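# Move one bottle from cabinet upright onto bench

## Task

Remove a single bottle from the cabinet and set it down standing upright on the bench, leaving the remaining two bottles inside the cabinet.

## Robot and tools

Robot: two six-joint arms, left_arm and right_arm, each with a two-finger gripper whose fingers can fold. Each arm sits on its own carriage on one shared floor track: left_rail carries left_arm and is always the one toward +y; right_rail carries right_arm. These names do not match image sides.

Frame: fixed to the table. Table top is z = 0, +z up, +x is the direction the arms face, +y is to their left. The track runs along y at x = 0 (y = 0 at its middle); the table edge is at x = 0.17 m. An arm's base is at x = 0, y = its carriage's position_m, z = 0.04 m. Positions are in metres, velocities in m/s and rad/s. Printed hand positions may be a few cm off, more at long reach. The gripper's fingers point along its own +z and open and close along its own y; end_effector_position is the point between closed pads, and fingertips extend about 33 mm past it (9 mm when fully open).

execute_actions: argument "actions" is a list holding one action (or empty, which just reports state and, by default, all images). An action can have "rows", "steps", "until", and left_rail/right_rail commands. "rows" is up to 15 rows, one per 1/30 s control step. Each row is a single list of 18 numbers in [-1, 1] covering both arms: left_arm's six joint values (shoulder pan, shoulder lift, elbow, wrist 1, wrist 2, wrist 3), then its gripper position, force_limit, speed, then the same nine for right_arm. Joint values are offsets, not poses: each counts from that arm's Joint targets as they stood when the call began (not from the previous row), scaled so 1.0 = 2.222 rad. Sending the same offset in a later call moves the joint further. Stated joint limits (rad): pan ±6.283, lift ±6.283, elbow ±3.142, wrists ±6.283; asking beyond them by over 0.010 rad refuses the call. Gripper values are absolute commands: position +1 = open 140 mm, about -0.8 = pads touching, -1 = close until blocked; force_limit from -1 (about 14 N) to +1 (58 N); speed -1 (about 30 mm/s) to +1 (250 mm/s), and faster closing grips harder. Both start at +1. To leave a gripper alone, repeat its last three numbers; 0 is a real command. "steps" is 1 to 450 (default 15), at least one per row; after the last row the arm keeps heading to that target. "cameras" picks images by name or ["all"].

Rails: {"left_rail": {"position_m": ...}} sets an absolute place on the track (left_rail -0.8 to 1.5 m, right_rail -1.5 to 0.8 m); also speed_m_s 0.01 to 1 and acceleration_factor 0.1 to 1; {"stop": true} brakes it. Then wait with {"steps": n, "until": {"left_rail": {"position_status": ["!=", "moving"]}}}. Keep carriages roughly 0.78 m or more apart. A carriage drive carries its arm along; let it arrive before aiming the gripper at a scene point.

move: "target" is one 18-number row (same layout and scale, offsets from Joint targets) or a list of up to 15 rows, all counted from the same Joint targets. "speed" is top joint speed in rad/s, 0.01 to 3.14, default 0.5. "blend" (rad) rounds corners of a list. "stop_force" (3 to 120 N) ends an arm's path on contact; use a low speed with it and leave it out when backing off something. "zero" resets the force baseline (default true). "blocking": false returns early; then use wait or stop before new rows or moves. The paths do not avoid obstacles or the other arm.

wait(seconds 0 to 10) lets time run. stop brakes a running move. zoom_image(camera, region [x0,y0,x1,y1], at most 504x504) enlarges the latest image of cam_high, cam_low, cam_front, cam_side, cam_left_wrist or cam_right_wrist. zero_wrist_force(arm) re-zeroes that arm's force sensor. finished_scene(scene) ends the scene for good; call it only once the bottle stands on the bench and the robot has let go.

Results: Joint positions and Joint targets have one block per arm: rail (m) then six joints (rad). Tool commands show current gripper commands. object_status: 0 moving, 1 blocked while opening, 2 blocked while closing (grip on something), 3 reached the position or pads met. After closing with -1, check for 2. position_measured is in counts: 3 fully open, about 75 = 100 mm, 139 = 60 mm, 200 = 20 mm, 230 pads touching. Grip on the outer quarter of the pads near the fingertips for a predictable squeeze. Wrist force/torque are in the gripper's own axes. A move's result adds a "move:" line: done, off_target, moving, held or fault. "joint command not followed" means the clearance check changed some targets. Rail position_status: moving, done, contact_stop, time_out, stopped, stopped_with_arm, stopped_for_other_arm, stopped_for_other_carriage; position_answer taken or not_taken.

Avoid: letting any object fall or be placed off the table (the track and the metal strip count as off), dropping or releasing a moving part, hard hits, and presses between the arms. About 150 N on an arm or joint torques at their limits (130 N m for the big joints, 24.3 N m for the wrists) stop that arm for 10 s. Motors reaching 85 °C lock the arm for 30 to 60 s; watch for MOTOR HOT. Do not disturb the two bottles that must stay in the cabinet.

Each tool is called after "Emit:" by a JSON object that holds its "fn" and its "kwargs".

## Session

Emit:
{"fn": "execute_actions", "kwargs": {"actions": []}}

Scene clock: 0.00 s.
left_arm: end_effector_position=(+0.3456, +1.0630, +0.5800) position_measured=3 object_status=3 end_effector_quat_wxyz=(+0.000, +0.000, +1.000, +0.000) | right_arm: end_effector_position=(+0.3456, -1.0450, +0.5800) position_measured=3 object_status=3 end_effector_quat_wxyz=(+0.000, +0.000, +1.000, +0.000)
Joint positions: left_arm=[1.036 -0.316 -1.725 0.971 -0.816 -1.571 -0.316] | right_arm=[-1.072 -0.316 -1.725 0.971 -0.816 -1.571 -0.316]
Joint velocities: within noise
Joint torques (N m): no reading
Motor temperatures (°C): left_arm=[28 44 38 41 37 41] | right_arm=[40 48 30 36 51 47]
Wrist force (N): no reading
Wrist torque (N m): no reading
Wrist force, peak (N): no reading
Joint targets: left_arm=[1.036 -0.316 -1.725 0.971 -0.816 -1.571 -0.316] | right_arm=[-1.072 -0.316 -1.725 0.971 -0.816 -1.571 -0.316]
Tool commands: left_gripper/position=+1.0 left_gripper/force_limit=+1.0 left_gripper/speed=+1.0 right_gripper/position=+1.0 right_gripper/force_limit=+1.0 right_gripper/speed=+1.0
left_rail: position_m=1.036 position_status=done
right_rail: position_m=-1.072 position_status=done

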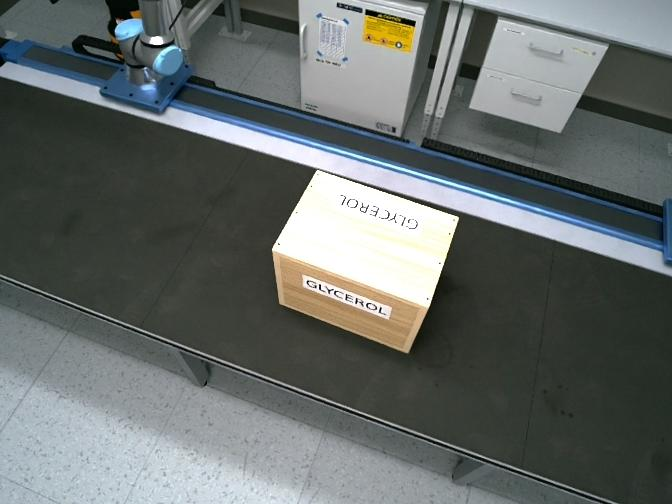

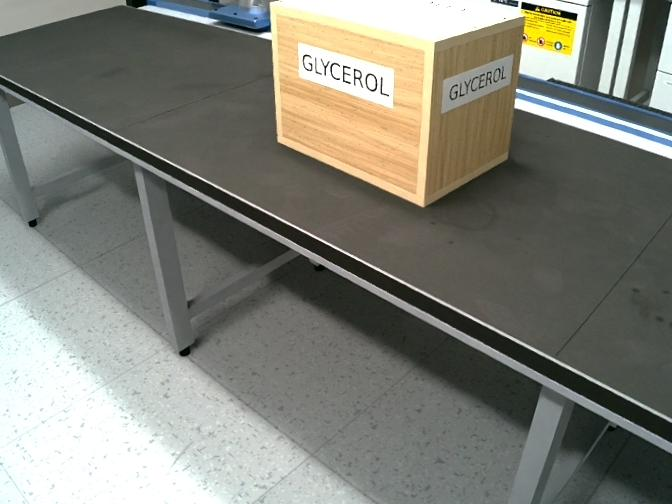

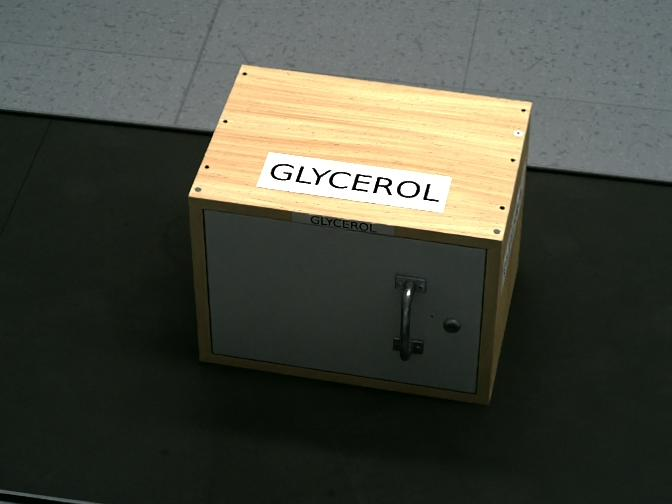

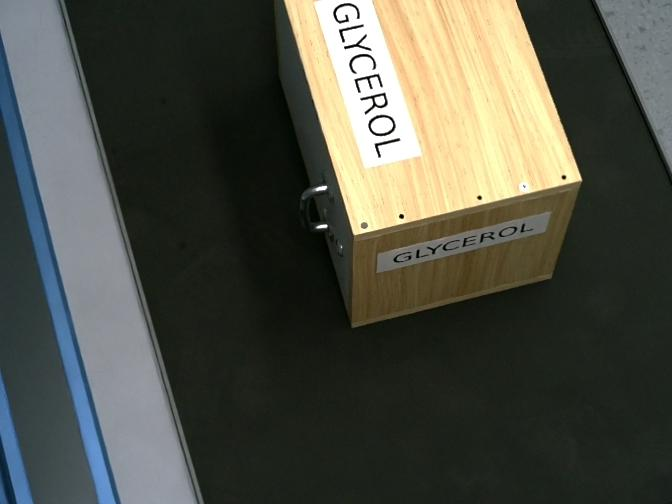

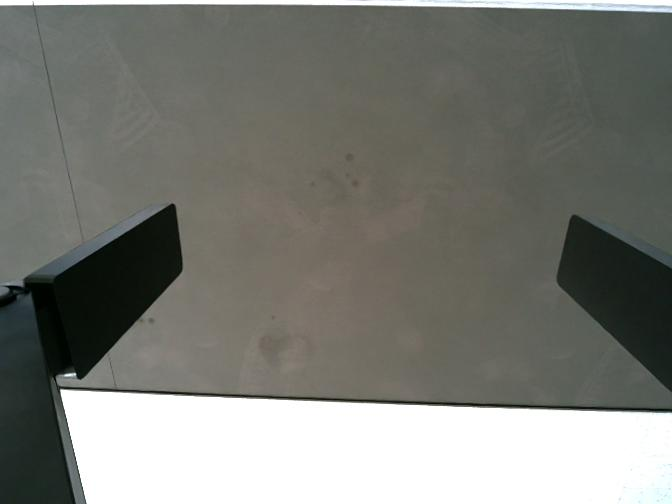

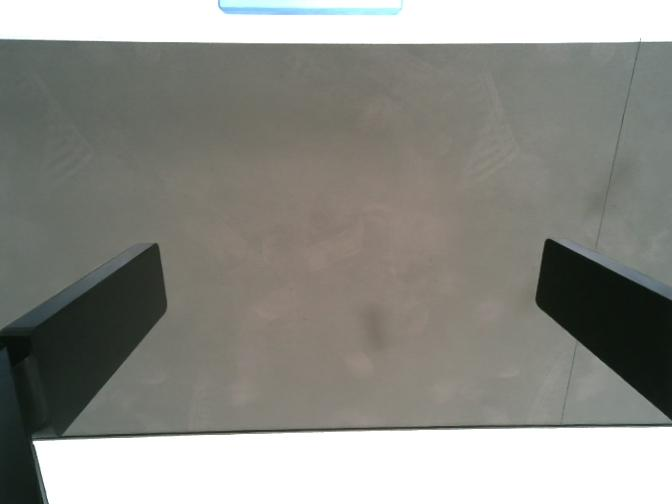

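Emit:
{"fn": "zoom_image", "kwargs": {"camera": "cam_front", "region": [180, 60, 540, 410]}}

Emit:
{"fn": "zoom_image", "kwargs": {"camera": "cam_side", "region": [250, 100, 450, 340]}}

Emit:
{"fn": "zoom_image", "kwargs": {"camera": "cam_front", "region": [370, 250, 500, 380]}}

Scaled by 1.400 from the camera's 672x504 image, which has a finer 960x720 frame.

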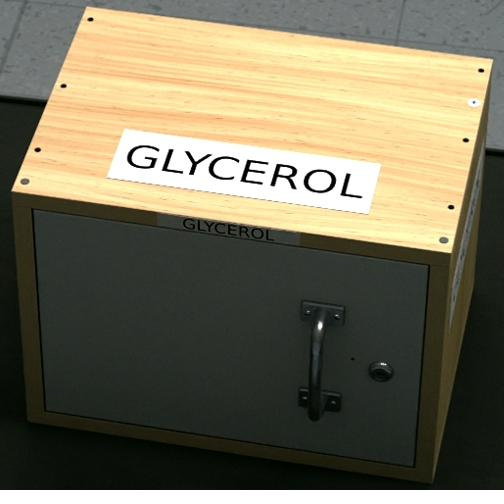

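Scaled by 2.100 from the camera's 672x504 image, which has a finer 960x720 frame.

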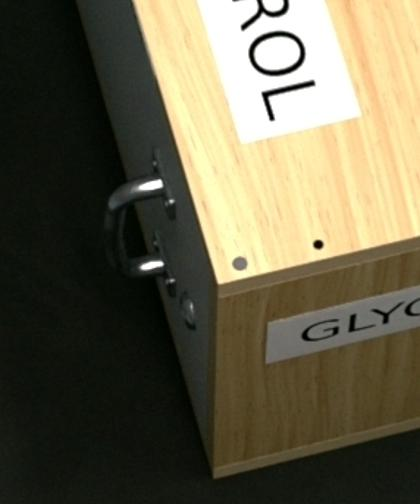

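Scaled by 3.877 from the camera's 672x504 image, which has a finer 960x720 frame.

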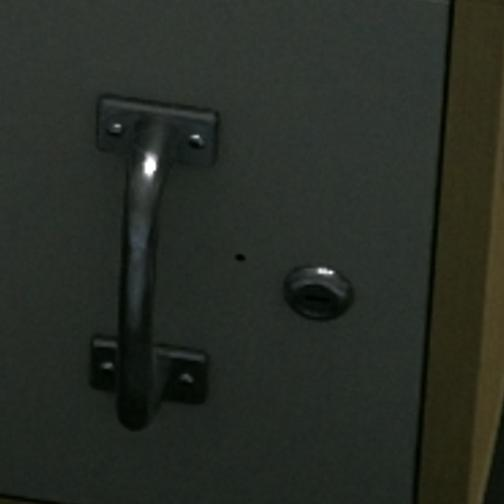

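Emit:
{"fn": "execute_actions", "kwargs": {"actions": [{"right_rail":{"position_m":-0.55},"steps":200,"until":{"right_rail":{"position_status":["!=","moving"]}}}], "cameras": ["cam_high","cam_side","cam_right_wrist"]}}

Scene clock: 4.10 s.
left_arm: end_effector_position=(+0.3456, +1.0630, +0.5800) position_measured=3 object_status=3 end_effector_quat_wxyz=(+0.000, +0.000, +1.000, +0.000) | right_arm: end_effector_position=(+0.3456, -0.5228, +0.5800) position_measured=3 object_status=3 end_effector_quat_wxyz=(+0.000, +0.000, +1.000, +0.000)
Joint positions: left_arm=[1.036 -0.316 -1.725 0.971 -0.816 -1.571 -0.316] | right_arm=[-0.55 -0.316 -1.725 0.971 -0.816 -1.571 -0.316]
Joint torques (N m): left_arm=[-0.08 -10.06 -20.03 -2.96 0.03 -0.18] | right_arm=[-0.73 -14.36 -18.38 -2.71 -0.41 -0.18]
Wrist force (N): left_arm=[0.0 0.0 0.1] | right_arm=[0.1 -0.1 0.0]
Wrist torque (N m): left_arm=[0.00 0.00 0.00] | right_arm=[-0.02 -0.02 -0.01]
Wrist force, peak (N): left_arm=[-0.3 0.0 0.3] | right_arm=[0.0 -2.3 0.7]
Joint targets: left_arm=[1.036 -0.316 -1.725 0.971 -0.816 -1.571 -0.316] | right_arm=[-0.550 -0.316 -1.725 0.971 -0.816 -1.571 -0.316]
Tool commands: left_gripper/position=+1.0 left_gripper/force_limit=+1.0 left_gripper/speed=+1.0 right_gripper/position=+1.0 right_gripper/force_limit=+1.0 right_gripper/speed=+1.0
left_rail: position_m=1.036 position_status=done
right_rail: position_m=-0.550 position_status=done
Images, in order (width x height): cam_high 672x504, cam_side 672x504, cam_right_wrist 672x504.

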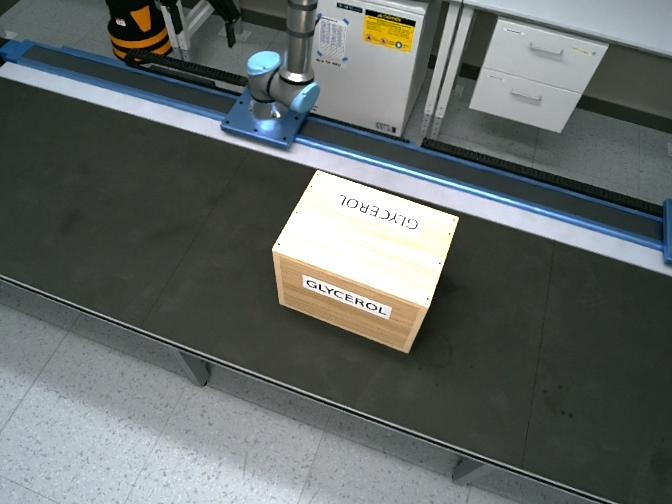

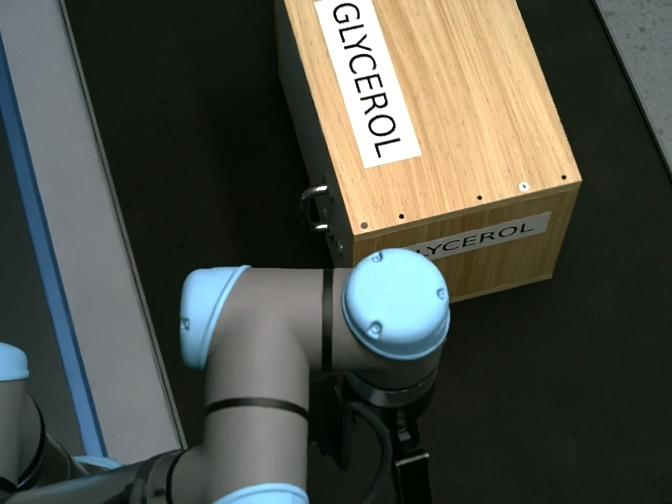

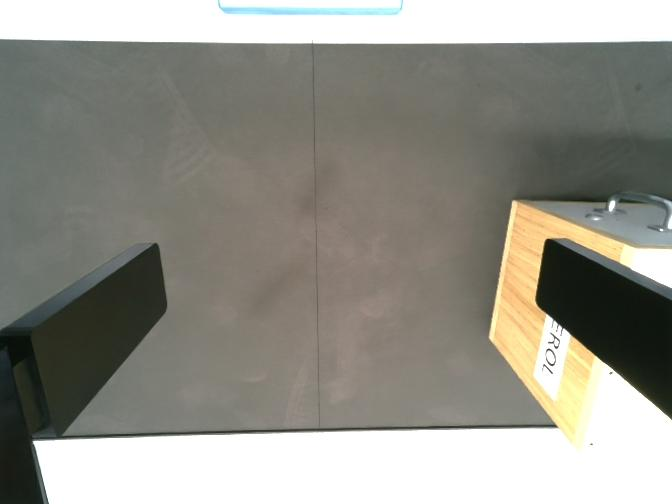

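Emit:
{"fn": "move", "kwargs": {"target": [0,0,0,0,0,0,1,1,1,0.6920,0.1652,0.6913,-0.1499,-0.8639,0.1422,1,1,1], "speed": 1.0, "cameras": ["cam_high","cam_side","cam_right_wrist"]}}

Emit:
{"fn": "execute_actions", "kwargs": {"actions": [{"right_rail":{"position_m":-0.38},"steps":200,"until":{"right_rail":{"position_status":["!=","moving"]}}}], "cameras": ["cam_front","cam_right_wrist"]}}

Scene clock: 10.23 s.
left_arm: end_effector_position=(+0.3456, +1.0630, +0.5800) position_measured=3 object_status=3 end_effector_quat_wxyz=(+0.000, +0.000, +1.000, +0.000) | right_arm: end_effector_position=(+0.3612, -0.5069, +0.3500) position_measured=3 object_status=3 end_effector_quat_wxyz=(-0.272, -0.423, +0.719, -0.480)
Joint positions: left_arm=[1.036 -0.316 -1.725 0.971 -0.816 -1.571 -0.316] | right_arm=[-0.55 0.468 -1.537 1.753 -0.987 -2.547 -0.154]
Joint torques (N m): left_arm=[0.48 -11.64 -17.91 -2.83 -0.03 -0.23] | right_arm=[-9.08 -42.14 -35.29 1.78 -0.08 -1.41]
Wrist force (N): left_arm=[0.2 0.0 0.2] | right_arm=[-0.6 -1.0 0.8]
Wrist torque (N m): left_arm=[-0.01 -0.03 0.00] | right_arm=[-0.07 0.39 0.03]
Wrist force, peak (N): left_arm=[0.2 0.1 0.5] | right_arm=[-9.0 6.4 -2.3]
Joint targets: left_arm=[1.036 -0.316 -1.725 0.971 -0.816 -1.571 -0.316] | right_arm=[-0.550 0.467 -1.537 1.753 -0.987 -2.546 -0.154]
left_rail: position_m=1.036 position_status=done
right_rail: position_m=-0.550 position_status=done
move: held (right_arm; a check stopped the path); limits=held; right_arm: the wrist 2 is farthest, 0.944 rad from its target
joint command not followed: on one or more control steps a check withheld the commanded joint targets of the right arm, and it was not sent them on those steps.
cause: the commanded joint targets, or the way to them, would bring two parts of the arm too close to each other (its gripper and another part of the arm, with joints 5 (wrist 1) to 7 (wrist 3) between them, 26 mm apart when it was first held).
Images, in order (width x height): cam_high 672x504, cam_side 672x504, cam_right_wrist 672x504.

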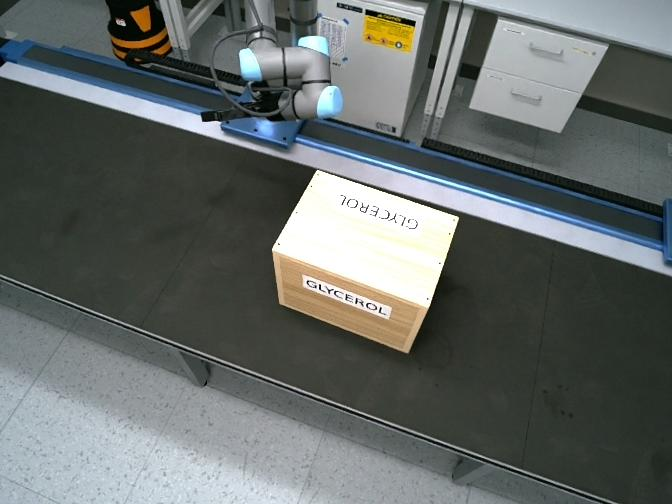

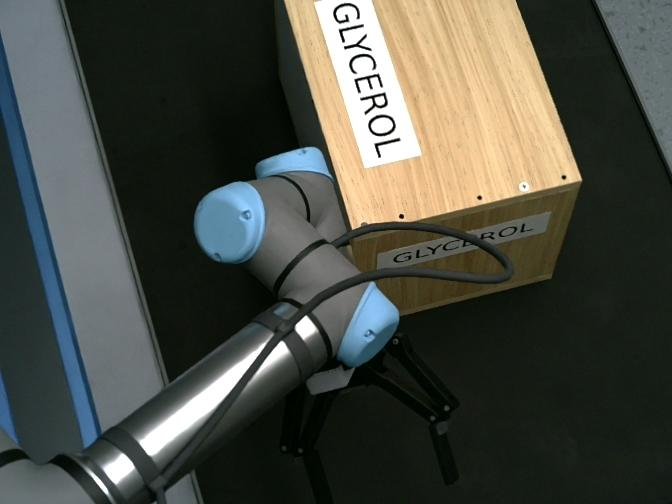

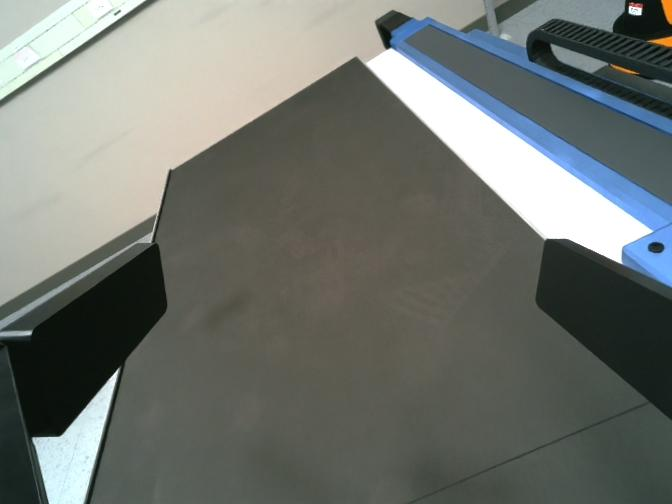

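Scene clock: 11.30 s.
left_arm: end_effector_position=(+0.3456, +1.0630, +0.5800) position_measured=3 object_status=3 end_effector_quat_wxyz=(+0.000, +0.000, +1.000, +0.000) | right_arm: end_effector_position=(+0.3612, -0.3370, +0.3500) position_measured=3 object_status=3 end_effector_quat_wxyz=(-0.272, -0.422, +0.719, -0.480)
Joint positions: left_arm=[1.036 -0.316 -1.725 0.971 -0.816 -1.571 -0.316] | right_arm=[-0.38 0.467 -1.537 1.753 -0.987 -2.546 -0.154]
Joint torques (N m): left_arm=[-0.32 -11.24 -20.25 -2.91 -0.23 -0.09] | right_arm=[-5.91 -29 -28.41 0.38 -0.81 -1.37]
Wrist force (N): left_arm=[0.0 0.0 0.0] | right_arm=[-0.6 -0.7 0.6]
Wrist torque (N m): left_arm=[0.00 0.00 0.00] | right_arm=[0.00 0.40 0.04]
Wrist force, peak (N): left_arm=[0.1 0.3 0.3] | right_arm=[0.8 -1.2 3.3]
Joint targets: left_arm=[1.036 -0.316 -1.725 0.971 -0.816 -1.571 -0.316] | right_arm=[-0.380 0.467 -1.537 1.753 -0.987 -2.546 -0.154]
Tool commands: left_gripper/position=+1.0 left_gripper/force_limit=+1.0 left_gripper/speed=+1.0 right_gripper/position=+1.0 right_gripper/force_limit=+1.0 right_gripper/speed=+1.0
left_rail: position_m=1.036 position_status=done
right_rail: position_m=-0.380 position_status=done
Images, in order (width x height): cam_front 672x504, cam_right_wrist 672x504.

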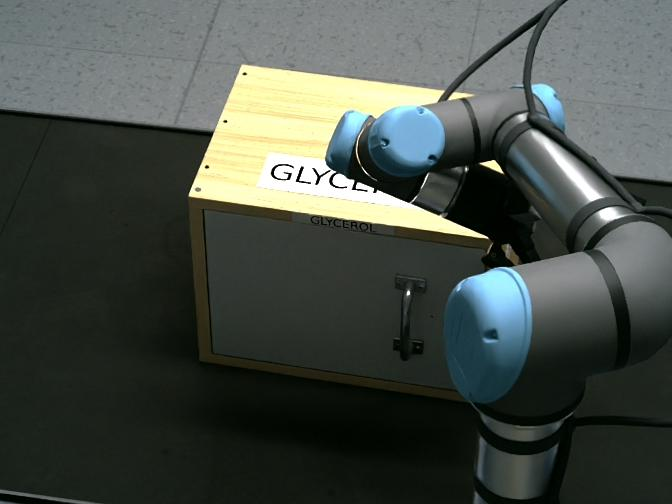

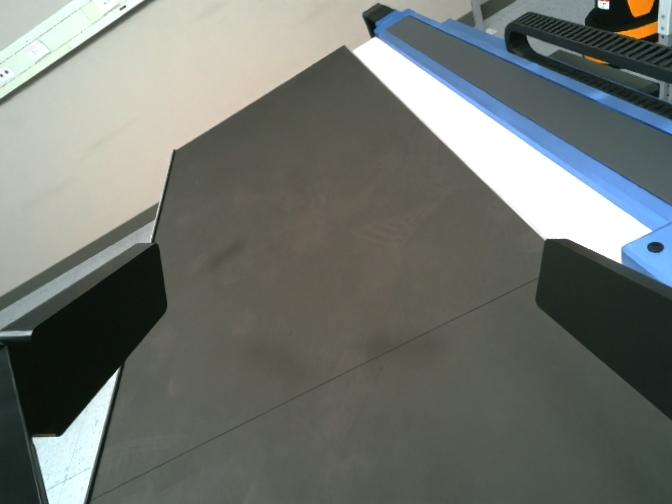

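Emit:
{"fn": "execute_actions", "kwargs": {"actions": [{"right_rail":{"position_m":-0.95},"steps":200,"until":{"right_rail":{"position_status":["!=","moving"]}}}]}}

Emit:
{"fn": "move", "kwargs": {"target": [0,0,0,0,0,0,1,1,1,-0.3452,-0.0149,-0.7889,-0.2624,0.6058,0.0693,1,1,1], "speed": 1.2}}

Emit:
{"fn": "move", "kwargs": {"target": [0,0,0,0,0,0,1,1,1,-0.4148,-0.2593,-0.8383,-0.3170,0.6971,0,1,1,1], "speed": 1.2, "cameras": ["cam_high","cam_side","cam_right_wrist"]}}

Scene clock: 15.97 s.
left_arm: end_effector_position=(+0.3456, +1.0630, +0.5800) position_measured=3 object_status=3 end_effector_quat_wxyz=(+0.000, +0.000, +1.000, +0.000) | right_arm: end_effector_position=(+0.3612, -0.9070, +0.3500) position_measured=3 object_status=3 end_effector_quat_wxyz=(-0.272, -0.422, +0.719, -0.480)
Joint positions: left_arm=[1.036 -0.316 -1.725 0.971 -0.816 -1.571 -0.316] | right_arm=[-0.95 0.467 -1.537 1.753 -0.987 -2.546 -0.154]
Joint torques (N m): left_arm=[0.68 -11.64 -19.03 -2.82 -0.16 -0.3] | right_arm=[-1.07 -36.78 -15.44 -2.44 -2.77 -1.32]
Wrist force (N): left_arm=[-0.1 0.0 0.3] | right_arm=[-0.5 -0.3 0.7]
Wrist torque (N m): left_arm=[0.00 0.02 0.00] | right_arm=[0.06 0.37 0.04]
Wrist force, peak (N): left_arm=[-0.1 0.1 0.5] | right_arm=[0.1 -1.3 2.5]
Joint targets: left_arm=[1.036 -0.316 -1.725 0.971 -0.816 -1.571 -0.316] | right_arm=[-0.950 0.467 -1.537 1.753 -0.987 -2.546 -0.154]
Tool commands: left_gripper/position=+1.0 left_gripper/force_limit=+1.0 left_gripper/speed=+1.0 right_gripper/position=+1.0 right_gripper/force_limit=+1.0 right_gripper/speed=+1.0
left_rail: position_m=1.036 position_status=done
right_rail: position_m=-0.950 position_status=done

Scene clock: 18.40 s.
left_arm: end_effector_position=(+0.3456, +1.0630, +0.5800) position_measured=3 object_status=3 end_effector_quat_wxyz=(+0.000, +0.000, +1.000, +0.000) | right_arm: end_effector_position=(+0.3508, -0.8010, +1.1187) position_measured=3 object_status=3 end_effector_quat_wxyz=(+0.706, -0.025, +0.707, +0.025)
Joint positions: left_arm=[1.036 -0.316 -1.725 0.971 -0.816 -1.571 -0.316] | right_arm=[-0.95 -0.299 -1.57 0.001 -1.57 -1.201 0]
Joint torques (N m): left_arm=[-0.39 -11.32 -20.29 -2.93 -0.09 -0.31] | right_arm=[-9.07 -17.7 -14.25 -4.59 0.77 1.13]
Wrist force (N): left_arm=[0.1 -0.1 0.0] | right_arm=[-0.1 0.5 0.6]
Wrist torque (N m): left_arm=[-0.01 -0.03 0.00] | right_arm=[0.00 -0.15 -0.24]
Wrist force, peak (N): left_arm=[0.0 0.0 0.4] | right_arm=[-2.0 1.3 -2.8]
Joint targets: left_arm=[1.036 -0.316 -1.725 0.971 -0.816 -1.571 -0.316] | right_arm=[-0.950 -0.300 -1.570 0.000 -1.570 -1.200 0.000]
left_rail: position_m=1.036 position_status=done
right_rail: position_m=-0.950 position_status=done
move: done

Scene clock: 20.90 s.
left_arm: end_effector_position=(+0.3456, +1.0630, +0.5800) position_measured=3 object_status=3 end_effector_quat_wxyz=(+0.000, +0.000, +1.000, +0.000) | right_arm: end_effector_position=(+0.2701, -0.4479, +0.1605) position_measured=3 object_status=3 end_effector_quat_wxyz=(-0.001, +0.707, +0.000, +0.707)
Joint positions: left_arm=[1.036 -0.316 -1.725 0.971 -0.816 -1.571 -0.316] | right_arm=[-0.95 -1.221 -2.146 -1.862 -2.274 0.348 0]
Joint torques (N m): left_arm=[-0.14 -11.83 -19.43 -2.83 -0.36 -0.53] | right_arm=[-10.22 27.48 0.81 -3.49 1.11 0.95]
Wrist force (N): left_arm=[0.2 0.1 0.0] | right_arm=[-0.3 -0.2 0.8]
Wrist torque (N m): left_arm=[0.00 -0.04 0.01] | right_arm=[-0.08 0.39 -0.13]
Wrist force, peak (N): left_arm=[-0.2 0.2 0.3] | right_arm=[-4.5 2.2 3.6]
Joint targets: left_arm=[1.036 -0.316 -1.725 0.971 -0.816 -1.571 -0.316] | right_arm=[-0.950 -1.221 -2.146 -1.862 -2.275 0.348 0.000]
left_rail: position_m=1.036 position_status=done
right_rail: position_m=-0.950 position_status=done
move: done
Images, in order (width x height): cam_high 672x504, cam_side 672x504, cam_right_wrist 672x504.

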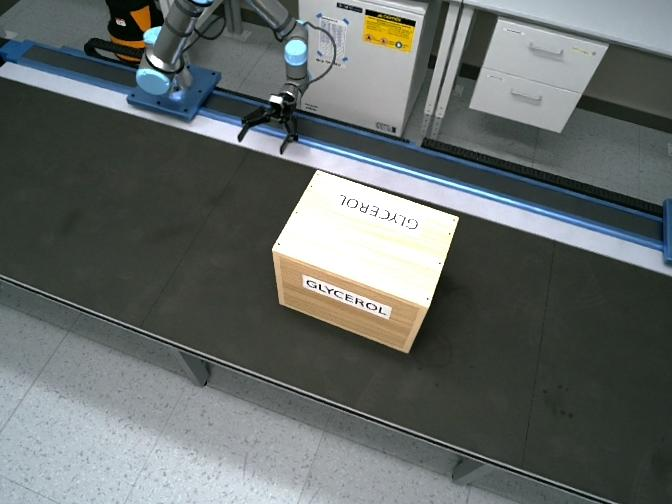

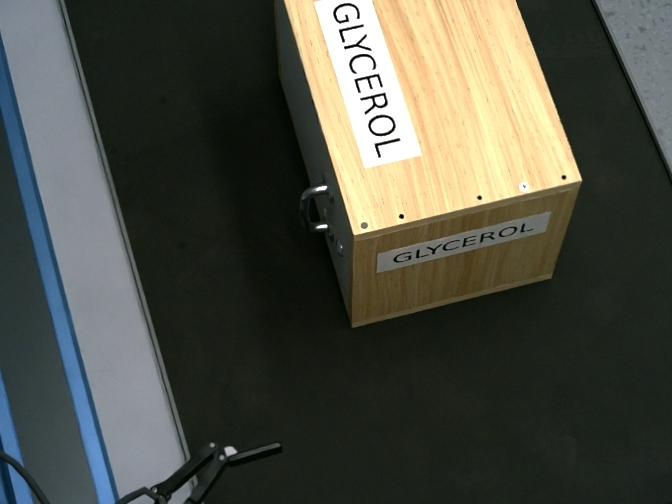

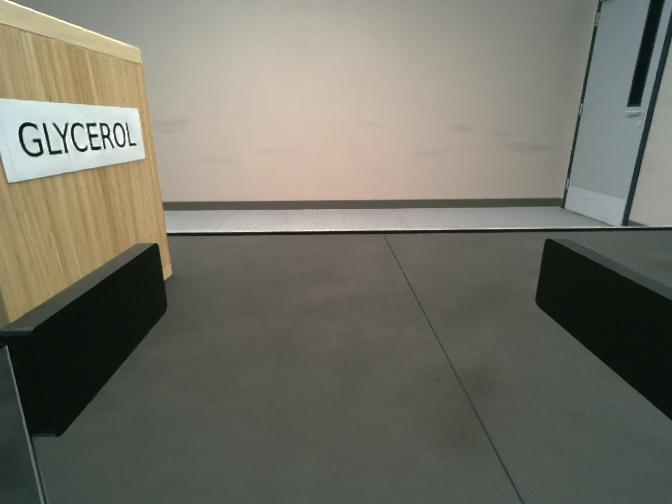

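Emit:
{"fn": "execute_actions", "kwargs": {"actions": [{"right_rail":{"position_m":-0.58},"steps":200,"until":{"right_rail":{"position_status":["!=","moving"]}}}], "cameras": ["cam_front","cam_side","cam_right_wrist"]}}

Scene clock: 22.47 s.
left_arm: end_effector_position=(+0.3456, +1.0630, +0.5800) position_measured=3 object_status=3 end_effector_quat_wxyz=(+0.000, +0.000, +1.000, +0.000) | right_arm: end_effector_position=(+0.2702, -0.0783, +0.1604) position_measured=3 object_status=3 end_effector_quat_wxyz=(-0.001, +0.707, +0.000, +0.707)
Joint positions: left_arm=[1.036 -0.316 -1.725 0.971 -0.816 -1.571 -0.316] | right_arm=[-0.58 -1.221 -2.146 -1.862 -2.275 0.348 0]
Joint torques (N m): left_arm=[-0.07 -10.98 -19.94 -2.93 -0.31 -0.47] | right_arm=[-5.01 39.53 12.83 0.72 -0.34 0.89]
Wrist force (N): left_arm=[0.0 -0.1 -0.1] | right_arm=[-0.6 -0.5 0.7]
Wrist torque (N m): left_arm=[-0.02 -0.01 0.00] | right_arm=[-0.15 0.45 -0.13]
Wrist force, peak (N): left_arm=[0.1 0.2 0.5] | right_arm=[-0.4 -2.6 1.0]
Joint targets: left_arm=[1.036 -0.316 -1.725 0.971 -0.816 -1.571 -0.316] | right_arm=[-0.580 -1.221 -2.146 -1.862 -2.275 0.348 0.000]
Tool commands: left_gripper/position=+1.0 left_gripper/force_limit=+1.0 left_gripper/speed=+1.0 right_gripper/position=+1.0 right_gripper/force_limit=+1.0 right_gripper/speed=+1.0
left_rail: position_m=1.036 position_status=done
right_rail: position_m=-0.580 position_status=done
Images, in order (width x height): cam_front 672x504, cam_side 672x504, cam_right_wrist 672x504.

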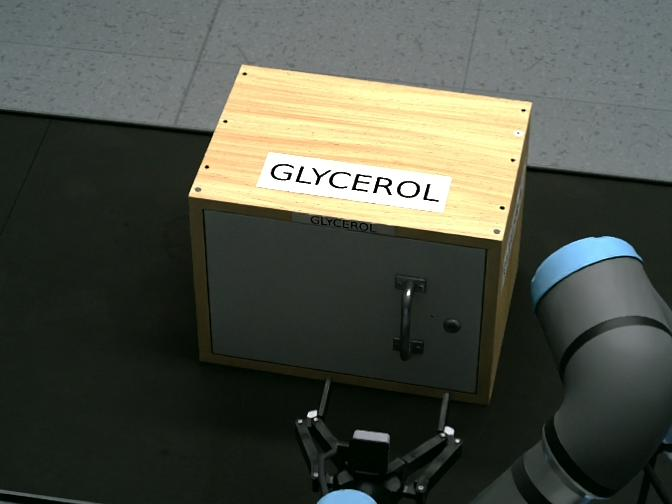

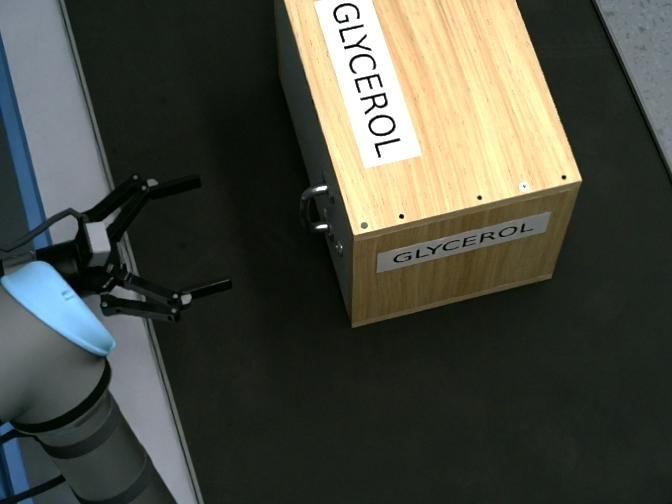

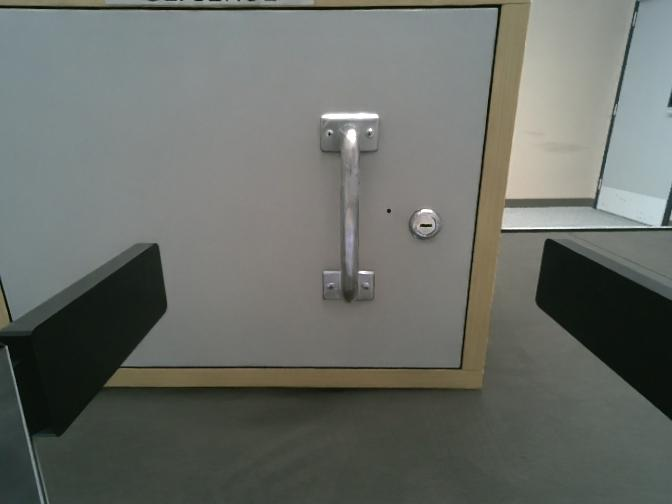

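Emit:
{"fn": "move", "kwargs": {"target": [0,0,0,0,0,0,1,1,1,-0.0924,0.0026,-0.0095,0.0068,-0.0916,0,-0.32,0,1], "speed": 0.15, "stop_force": 20, "cameras": ["cam_front","cam_side","cam_right_wrist"]}}

Scene clock: 26.33 s.
left_arm: end_effector_position=(+0.3456, +1.0630, +0.5800) position_measured=3 object_status=3 end_effector_quat_wxyz=(+0.000, +0.000, +1.000, +0.000) | right_arm: end_effector_position=(+0.3743, -0.0876, +0.1579) position_measured=169 object_status=3 end_effector_quat_wxyz=(+0.000, +0.707, +0.000, +0.707)
Joint positions: left_arm=[1.036 -0.316 -1.725 0.971 -0.816 -1.571 -0.316] | right_arm=[-0.58 -1.427 -2.14 -1.883 -2.259 0.145 0]
Joint torques (N m): left_arm=[-0.79 -10.69 -19.41 -2.87 -0.31 -0.46] | right_arm=[-9.66 54.93 -1.49 2.58 -1.8 0.66]
Wrist force (N): left_arm=[0.0 0.0 0.0] | right_arm=[-1.0 -0.3 0.7]
Wrist torque (N m): left_arm=[-0.01 -0.01 0.00] | right_arm=[-0.09 0.43 -0.13]
Wrist force, peak (N): left_arm=[-0.2 -0.1 0.4] | right_arm=[-0.6 -0.4 1.5]
Joint targets: left_arm=[1.036 -0.316 -1.725 0.971 -0.816 -1.571 -0.316] | right_arm=[-0.580 -1.427 -2.140 -1.883 -2.259 0.145 0.000]
left_rail: position_m=1.036 position_status=done
right_rail: position_m=-0.580 position_status=done
move: done
Images, in order (width x height): cam_front 672x504, cam_side 672x504, cam_right_wrist 672x504.

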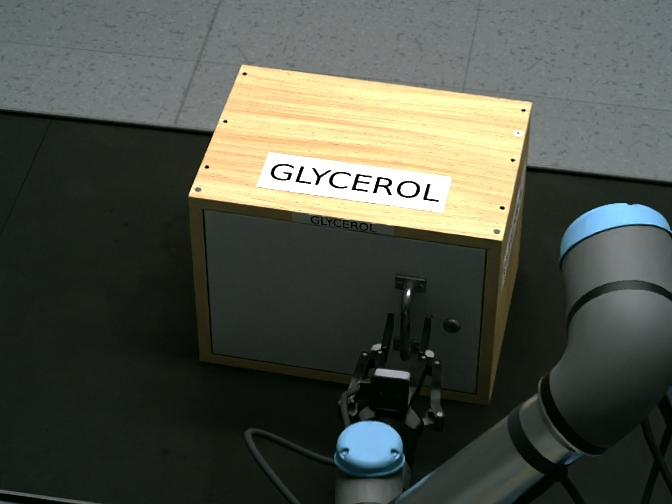

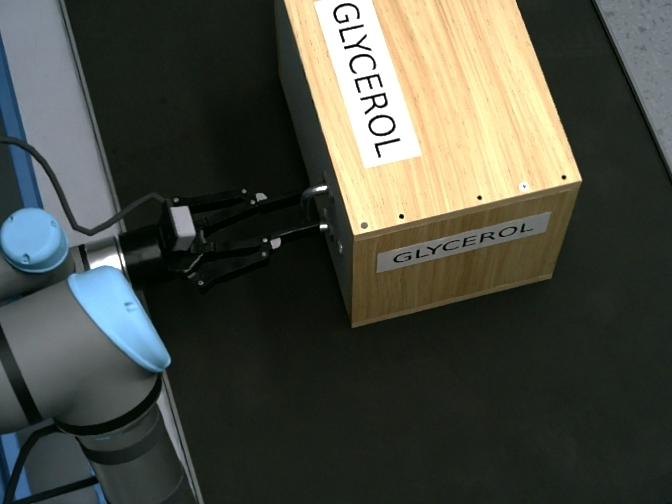

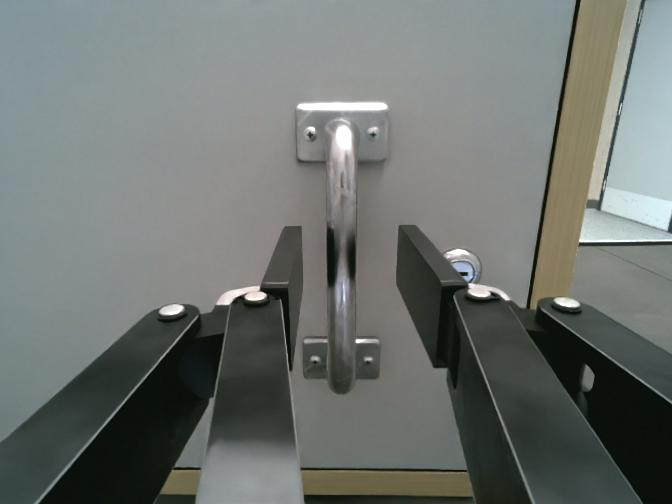

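Emit:
{"fn": "execute_actions", "kwargs": {"actions": [{"right_rail":{"position_m":-0.5765},"steps":60,"until":{"right_rail":{"position_status":["!=","moving"]}}}]}}

Emit:
{"fn": "execute_actions", "kwargs": {"actions": [{"rows":[[0,0,0,0,0,0,1,1,1,0,0,0,0,0,0,-1,0.2,-1]],"steps":80}], "cameras": ["cam_side","cam_right_wrist"]}}

Scene clock: 26.97 s.
left_arm: end_effector_position=(+0.3456, +1.0630, +0.5800) position_measured=3 object_status=3 end_effector_quat_wxyz=(+0.000, +0.000, +1.000, +0.000) | right_arm: end_effector_position=(+0.3743, -0.0841, +0.1579) position_measured=169 object_status=3 end_effector_quat_wxyz=(+0.000, +0.707, +0.000, +0.707)
Joint positions: left_arm=[1.036 -0.316 -1.725 0.971 -0.816 -1.571 -0.316] | right_arm=[-0.577 -1.427 -2.14 -1.884 -2.259 0.145 0]
Joint torques (N m): left_arm=[-1.09 -11.46 -19.28 -2.67 -0.32 -0.55] | right_arm=[-6.17 50.46 4.32 1.74 -1.01 0.6]
Wrist force (N): left_arm=[0.0 -0.1 0.1] | right_arm=[-0.7 -0.4 1.1]
Wrist torque (N m): left_arm=[-0.01 0.01 0.01] | right_arm=[-0.12 0.38 -0.13]
Wrist force, peak (N): left_arm=[-0.1 0.1 0.4] | right_arm=[-0.8 -1.3 0.7]
Joint targets: left_arm=[1.036 -0.316 -1.725 0.971 -0.816 -1.571 -0.316] | right_arm=[-0.577 -1.427 -2.140 -1.883 -2.259 0.145 0.000]
Tool commands: left_gripper/position=+1.0 left_gripper/force_limit=+1.0 left_gripper/speed=+1.0 right_gripper/position=-0.32 right_gripper/force_limit=+0.0 right_gripper/speed=+1.0
left_rail: position_m=1.036 position_status=done
right_rail: position_m=-0.577 position_status=done

Scene clock: 29.83 s.
left_arm: end_effector_position=(+0.3456, +1.0630, +0.5800) position_measured=3 object_status=3 end_effector_quat_wxyz=(+0.000, +0.000, +1.000, +0.000) | right_arm: end_effector_position=(+0.3743, -0.0841, +0.1579) position_measured=215 object_status=2 end_effector_quat_wxyz=(+0.000, +0.707, +0.000, +0.707)
Joint positions: left_arm=[1.036 -0.316 -1.725 0.971 -0.816 -1.571 -0.316] | right_arm=[-0.576 -1.427 -2.14 -1.883 -2.259 0.145 0]
Joint torques (N m): left_arm=[-0.99 -11.92 -19.91 -3.08 -0.33 -0.72] | right_arm=[3.6 27.42 19.78 -4.16 3.13 0.49]
Wrist force (N): left_arm=[0.0 0.0 0.1] | right_arm=[-0.5 -13.1 1.1]
Wrist torque (N m): left_arm=[0.00 -0.01 0.00] | right_arm=[0.22 0.38 -0.02]
Wrist force, peak (N): left_arm=[0.0 0.0 0.5] | right_arm=[-2.1 -14.6 0.6]
Joint targets: left_arm=[1.036 -0.316 -1.725 0.971 -0.816 -1.571 -0.316] | right_arm=[-0.577 -1.427 -2.140 -1.883 -2.259 0.145 0.000]
left_rail: position_m=1.036 position_status=done
right_rail: position_m=-0.576 position_m_goal=-0.577 position_status=done
Images, in order (width x height): cam_side 672x504, cam_right_wrist 672x504.

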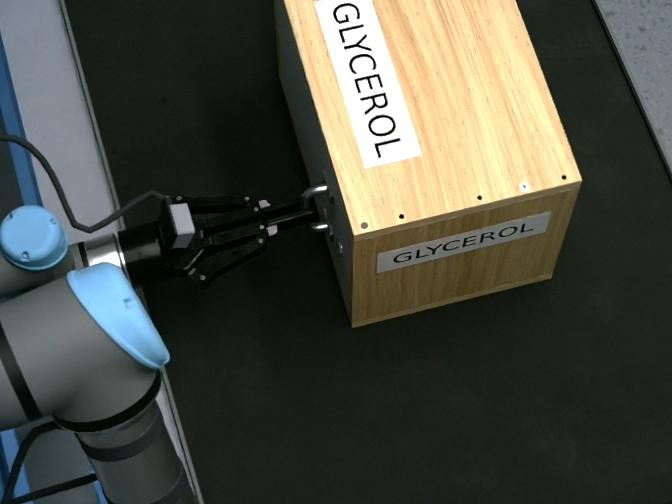

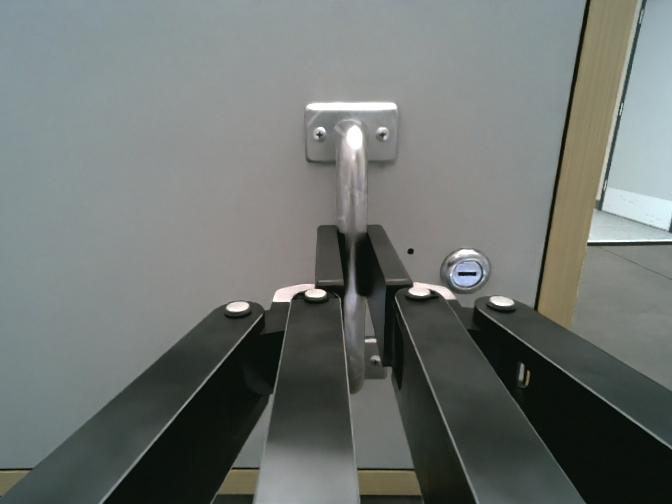

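Emit:
{"fn": "move", "kwargs": {"target": [[0,0,0,0,0,0,1,1,1,0.0437,-0.0040,0.0075,-0.0040,0.0432,0,-1,0.2,-1],[0,0,0,0,0,0,1,1,1,0.0800,-0.0182,0.0349,-0.0173,0.0794,0,-1,0.2,-1],[0,0,0,0,0,0,1,1,1,0.1072,-0.0407,0.0786,-0.0385,0.1066,0,-1,0.2,-1]], "blend": [0.02,0.02,0], "speed": 0.1, "stop_force": 40, "cameras": ["cam_high","cam_front","cam_side","cam_right_wrist"]}}

Scene clock: 35.27 s.
left_arm: end_effector_position=(+0.3456, +1.0630, +0.5800) position_measured=3 object_status=3 end_effector_quat_wxyz=(+0.000, +0.000, +1.000, +0.000) | right_arm: end_effector_position=(+0.2354, -0.0309, +0.1579) position_measured=215 object_status=2 end_effector_quat_wxyz=(+0.000, +0.707, +0.001, +0.707)
Joint positions: left_arm=[1.036 -0.316 -1.725 0.971 -0.816 -1.571 -0.316] | right_arm=[-0.576 -1.188 -2.231 -1.709 -2.345 0.382 0]
Joint torques (N m): left_arm=[0.24 -12.6 -18.7 -2.75 -0.28 -0.75] | right_arm=[13.26 29.24 24.47 -3.84 2.3 0.2]
Wrist force (N): left_arm=[-0.1 0.2 0.3] | right_arm=[2.3 -5.5 11.7]
Wrist torque (N m): left_arm=[0.03 0.01 0.00] | right_arm=[-0.47 0.92 0.65]
Wrist force, peak (N): left_arm=[0.0 0.0 0.5] | right_arm=[-2.2 -12.9 6.7]
Joint targets: left_arm=[1.036 -0.316 -1.725 0.971 -0.816 -1.571 -0.316] | right_arm=[-0.577 -1.188 -2.231 -1.709 -2.345 0.382 0.000]
left_rail: position_m=1.036 position_status=done
right_rail: position_m=-0.576 position_m_goal=-0.577 position_status=done
move: done
Images, in order (width x height): cam_high 672x504, cam_front 672x504, cam_side 672x504, cam_right_wrist 672x504.

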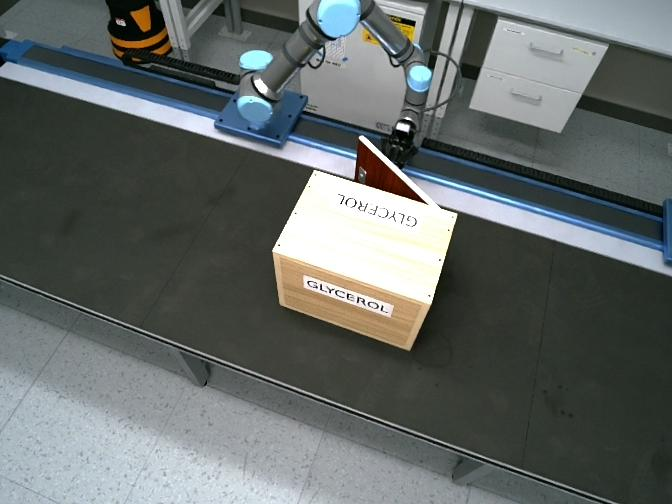

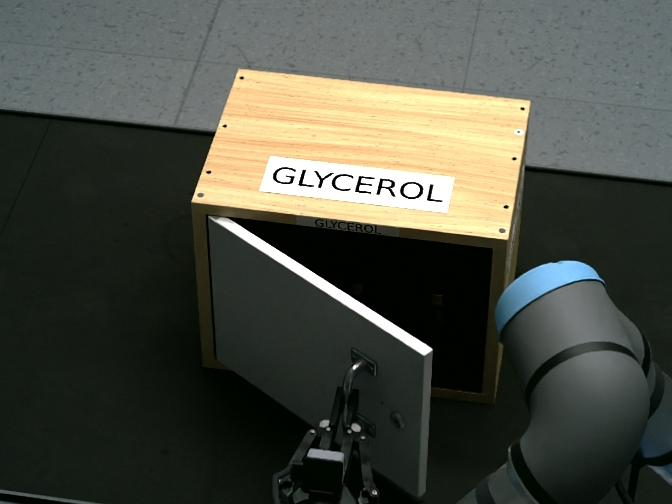

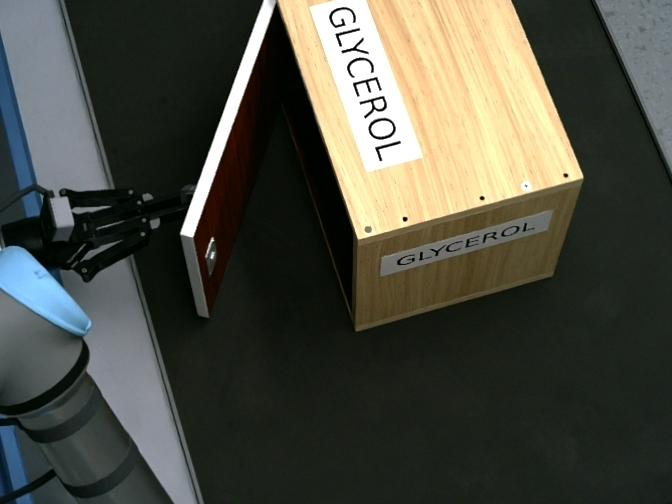

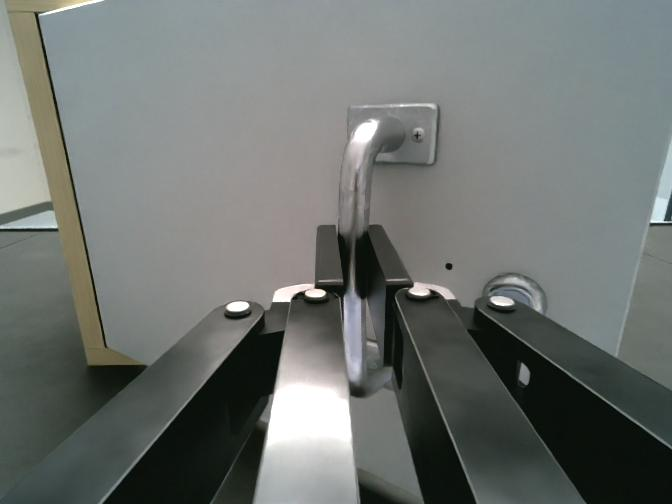

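Emit:
{"fn": "move", "kwargs": {"target": [[0,0,0,0,0,0,1,1,1,0.0060,-0.0403,0.0799,-0.0387,0.0378,0,-1,0.2,-1],[0,0,0,0,0,0,1,1,1,0.0071,-0.0869,0.1724,-0.0847,0.0703,0,-1,0.2,-1],[0,0,0,0,0,0,1,1,1,0.0023,-0.1479,0.2949,-0.1462,0.1047,0,-1,0.2,-1],[0,0,0,0,0,0,1,1,1,-0.0062,-0.2286,0.4588,-0.2293,0.1356,0,-1,0.2,-1]], "blend": [0.04,0.04,0.04,0], "speed": 0.25, "stop_force": 40, "cameras": ["cam_high","cam_front","cam_side","cam_right_wrist"]}}

Scene clock: 43.00 s.
left_arm: end_effector_position=(+0.3456, +1.0630, +0.5800) position_measured=3 object_status=3 end_effector_quat_wxyz=(+0.000, +0.000, +1.000, +0.000) | right_arm: end_effector_position=(+0.1437, +0.0910, +0.1585) position_measured=215 object_status=2 end_effector_quat_wxyz=(+0.110, +0.698, -0.111, +0.698)
Joint positions: left_arm=[1.036 -0.316 -1.725 0.971 -0.816 -1.571 -0.316] | right_arm=[-0.576 -1.202 -2.739 -0.689 -2.854 0.683 0]
Joint torques (N m): left_arm=[0.41 -12.04 -18.1 -2.86 -0.23 -0.94] | right_arm=[-0.28 50.51 30.78 -3.47 1.94 -0.39]
Wrist force (N): left_arm=[0.0 0.0 0.3] | right_arm=[2.1 -5.0 14.0]
Wrist torque (N m): left_arm=[-0.01 0.00 0.00] | right_arm=[-0.56 0.84 0.66]
Wrist force, peak (N): left_arm=[0.2 0.1 0.4] | right_arm=[1.7 -5.5 15.3]
Joint targets: left_arm=[1.036 -0.316 -1.725 0.971 -0.816 -1.571 -0.316] | right_arm=[-0.577 -1.202 -2.739 -0.689 -2.854 0.683 0.000]
left_rail: position_m=1.036 position_status=done
right_rail: position_m=-0.576 position_m_goal=-0.577 position_status=done
move: done
Images, in order (width x height): cam_high 672x504, cam_front 672x504, cam_side 672x504, cam_right_wrist 672x504.

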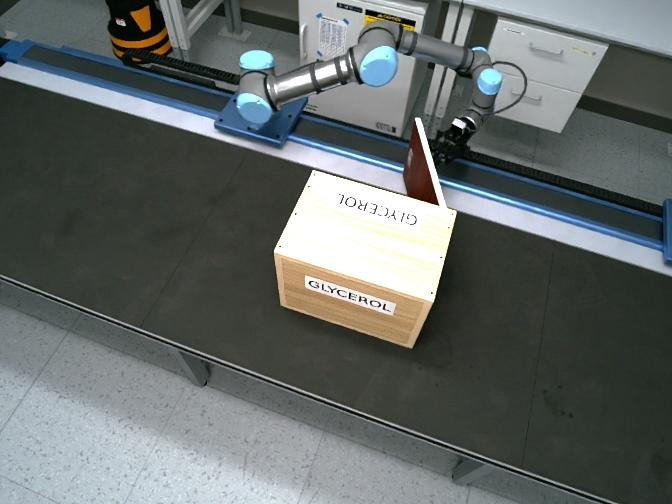

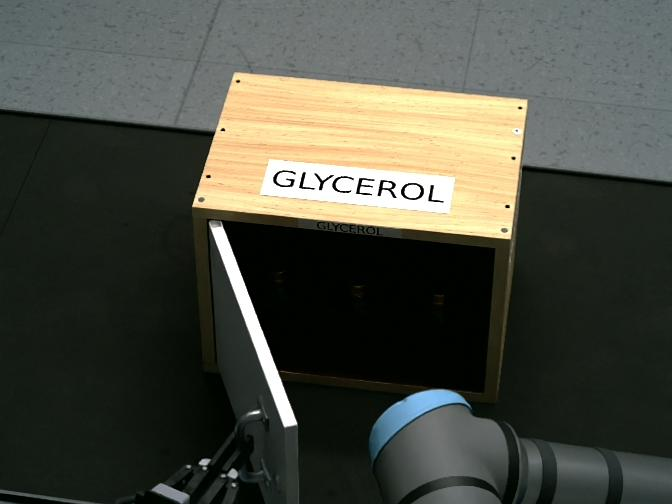

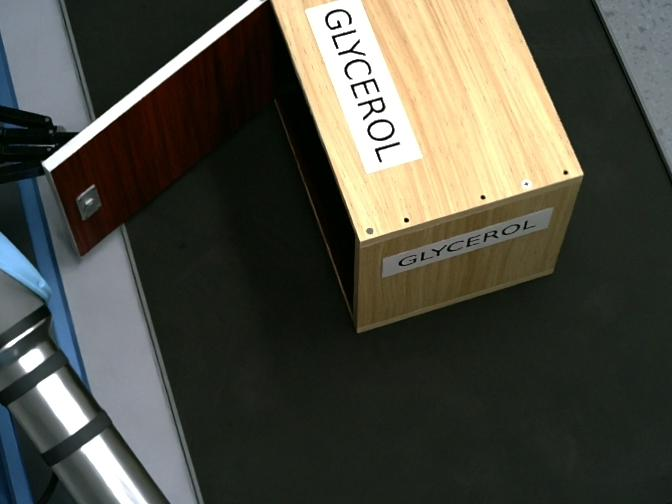

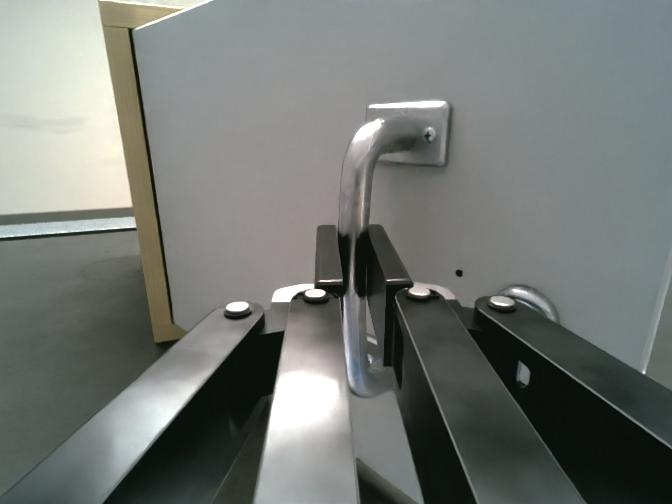

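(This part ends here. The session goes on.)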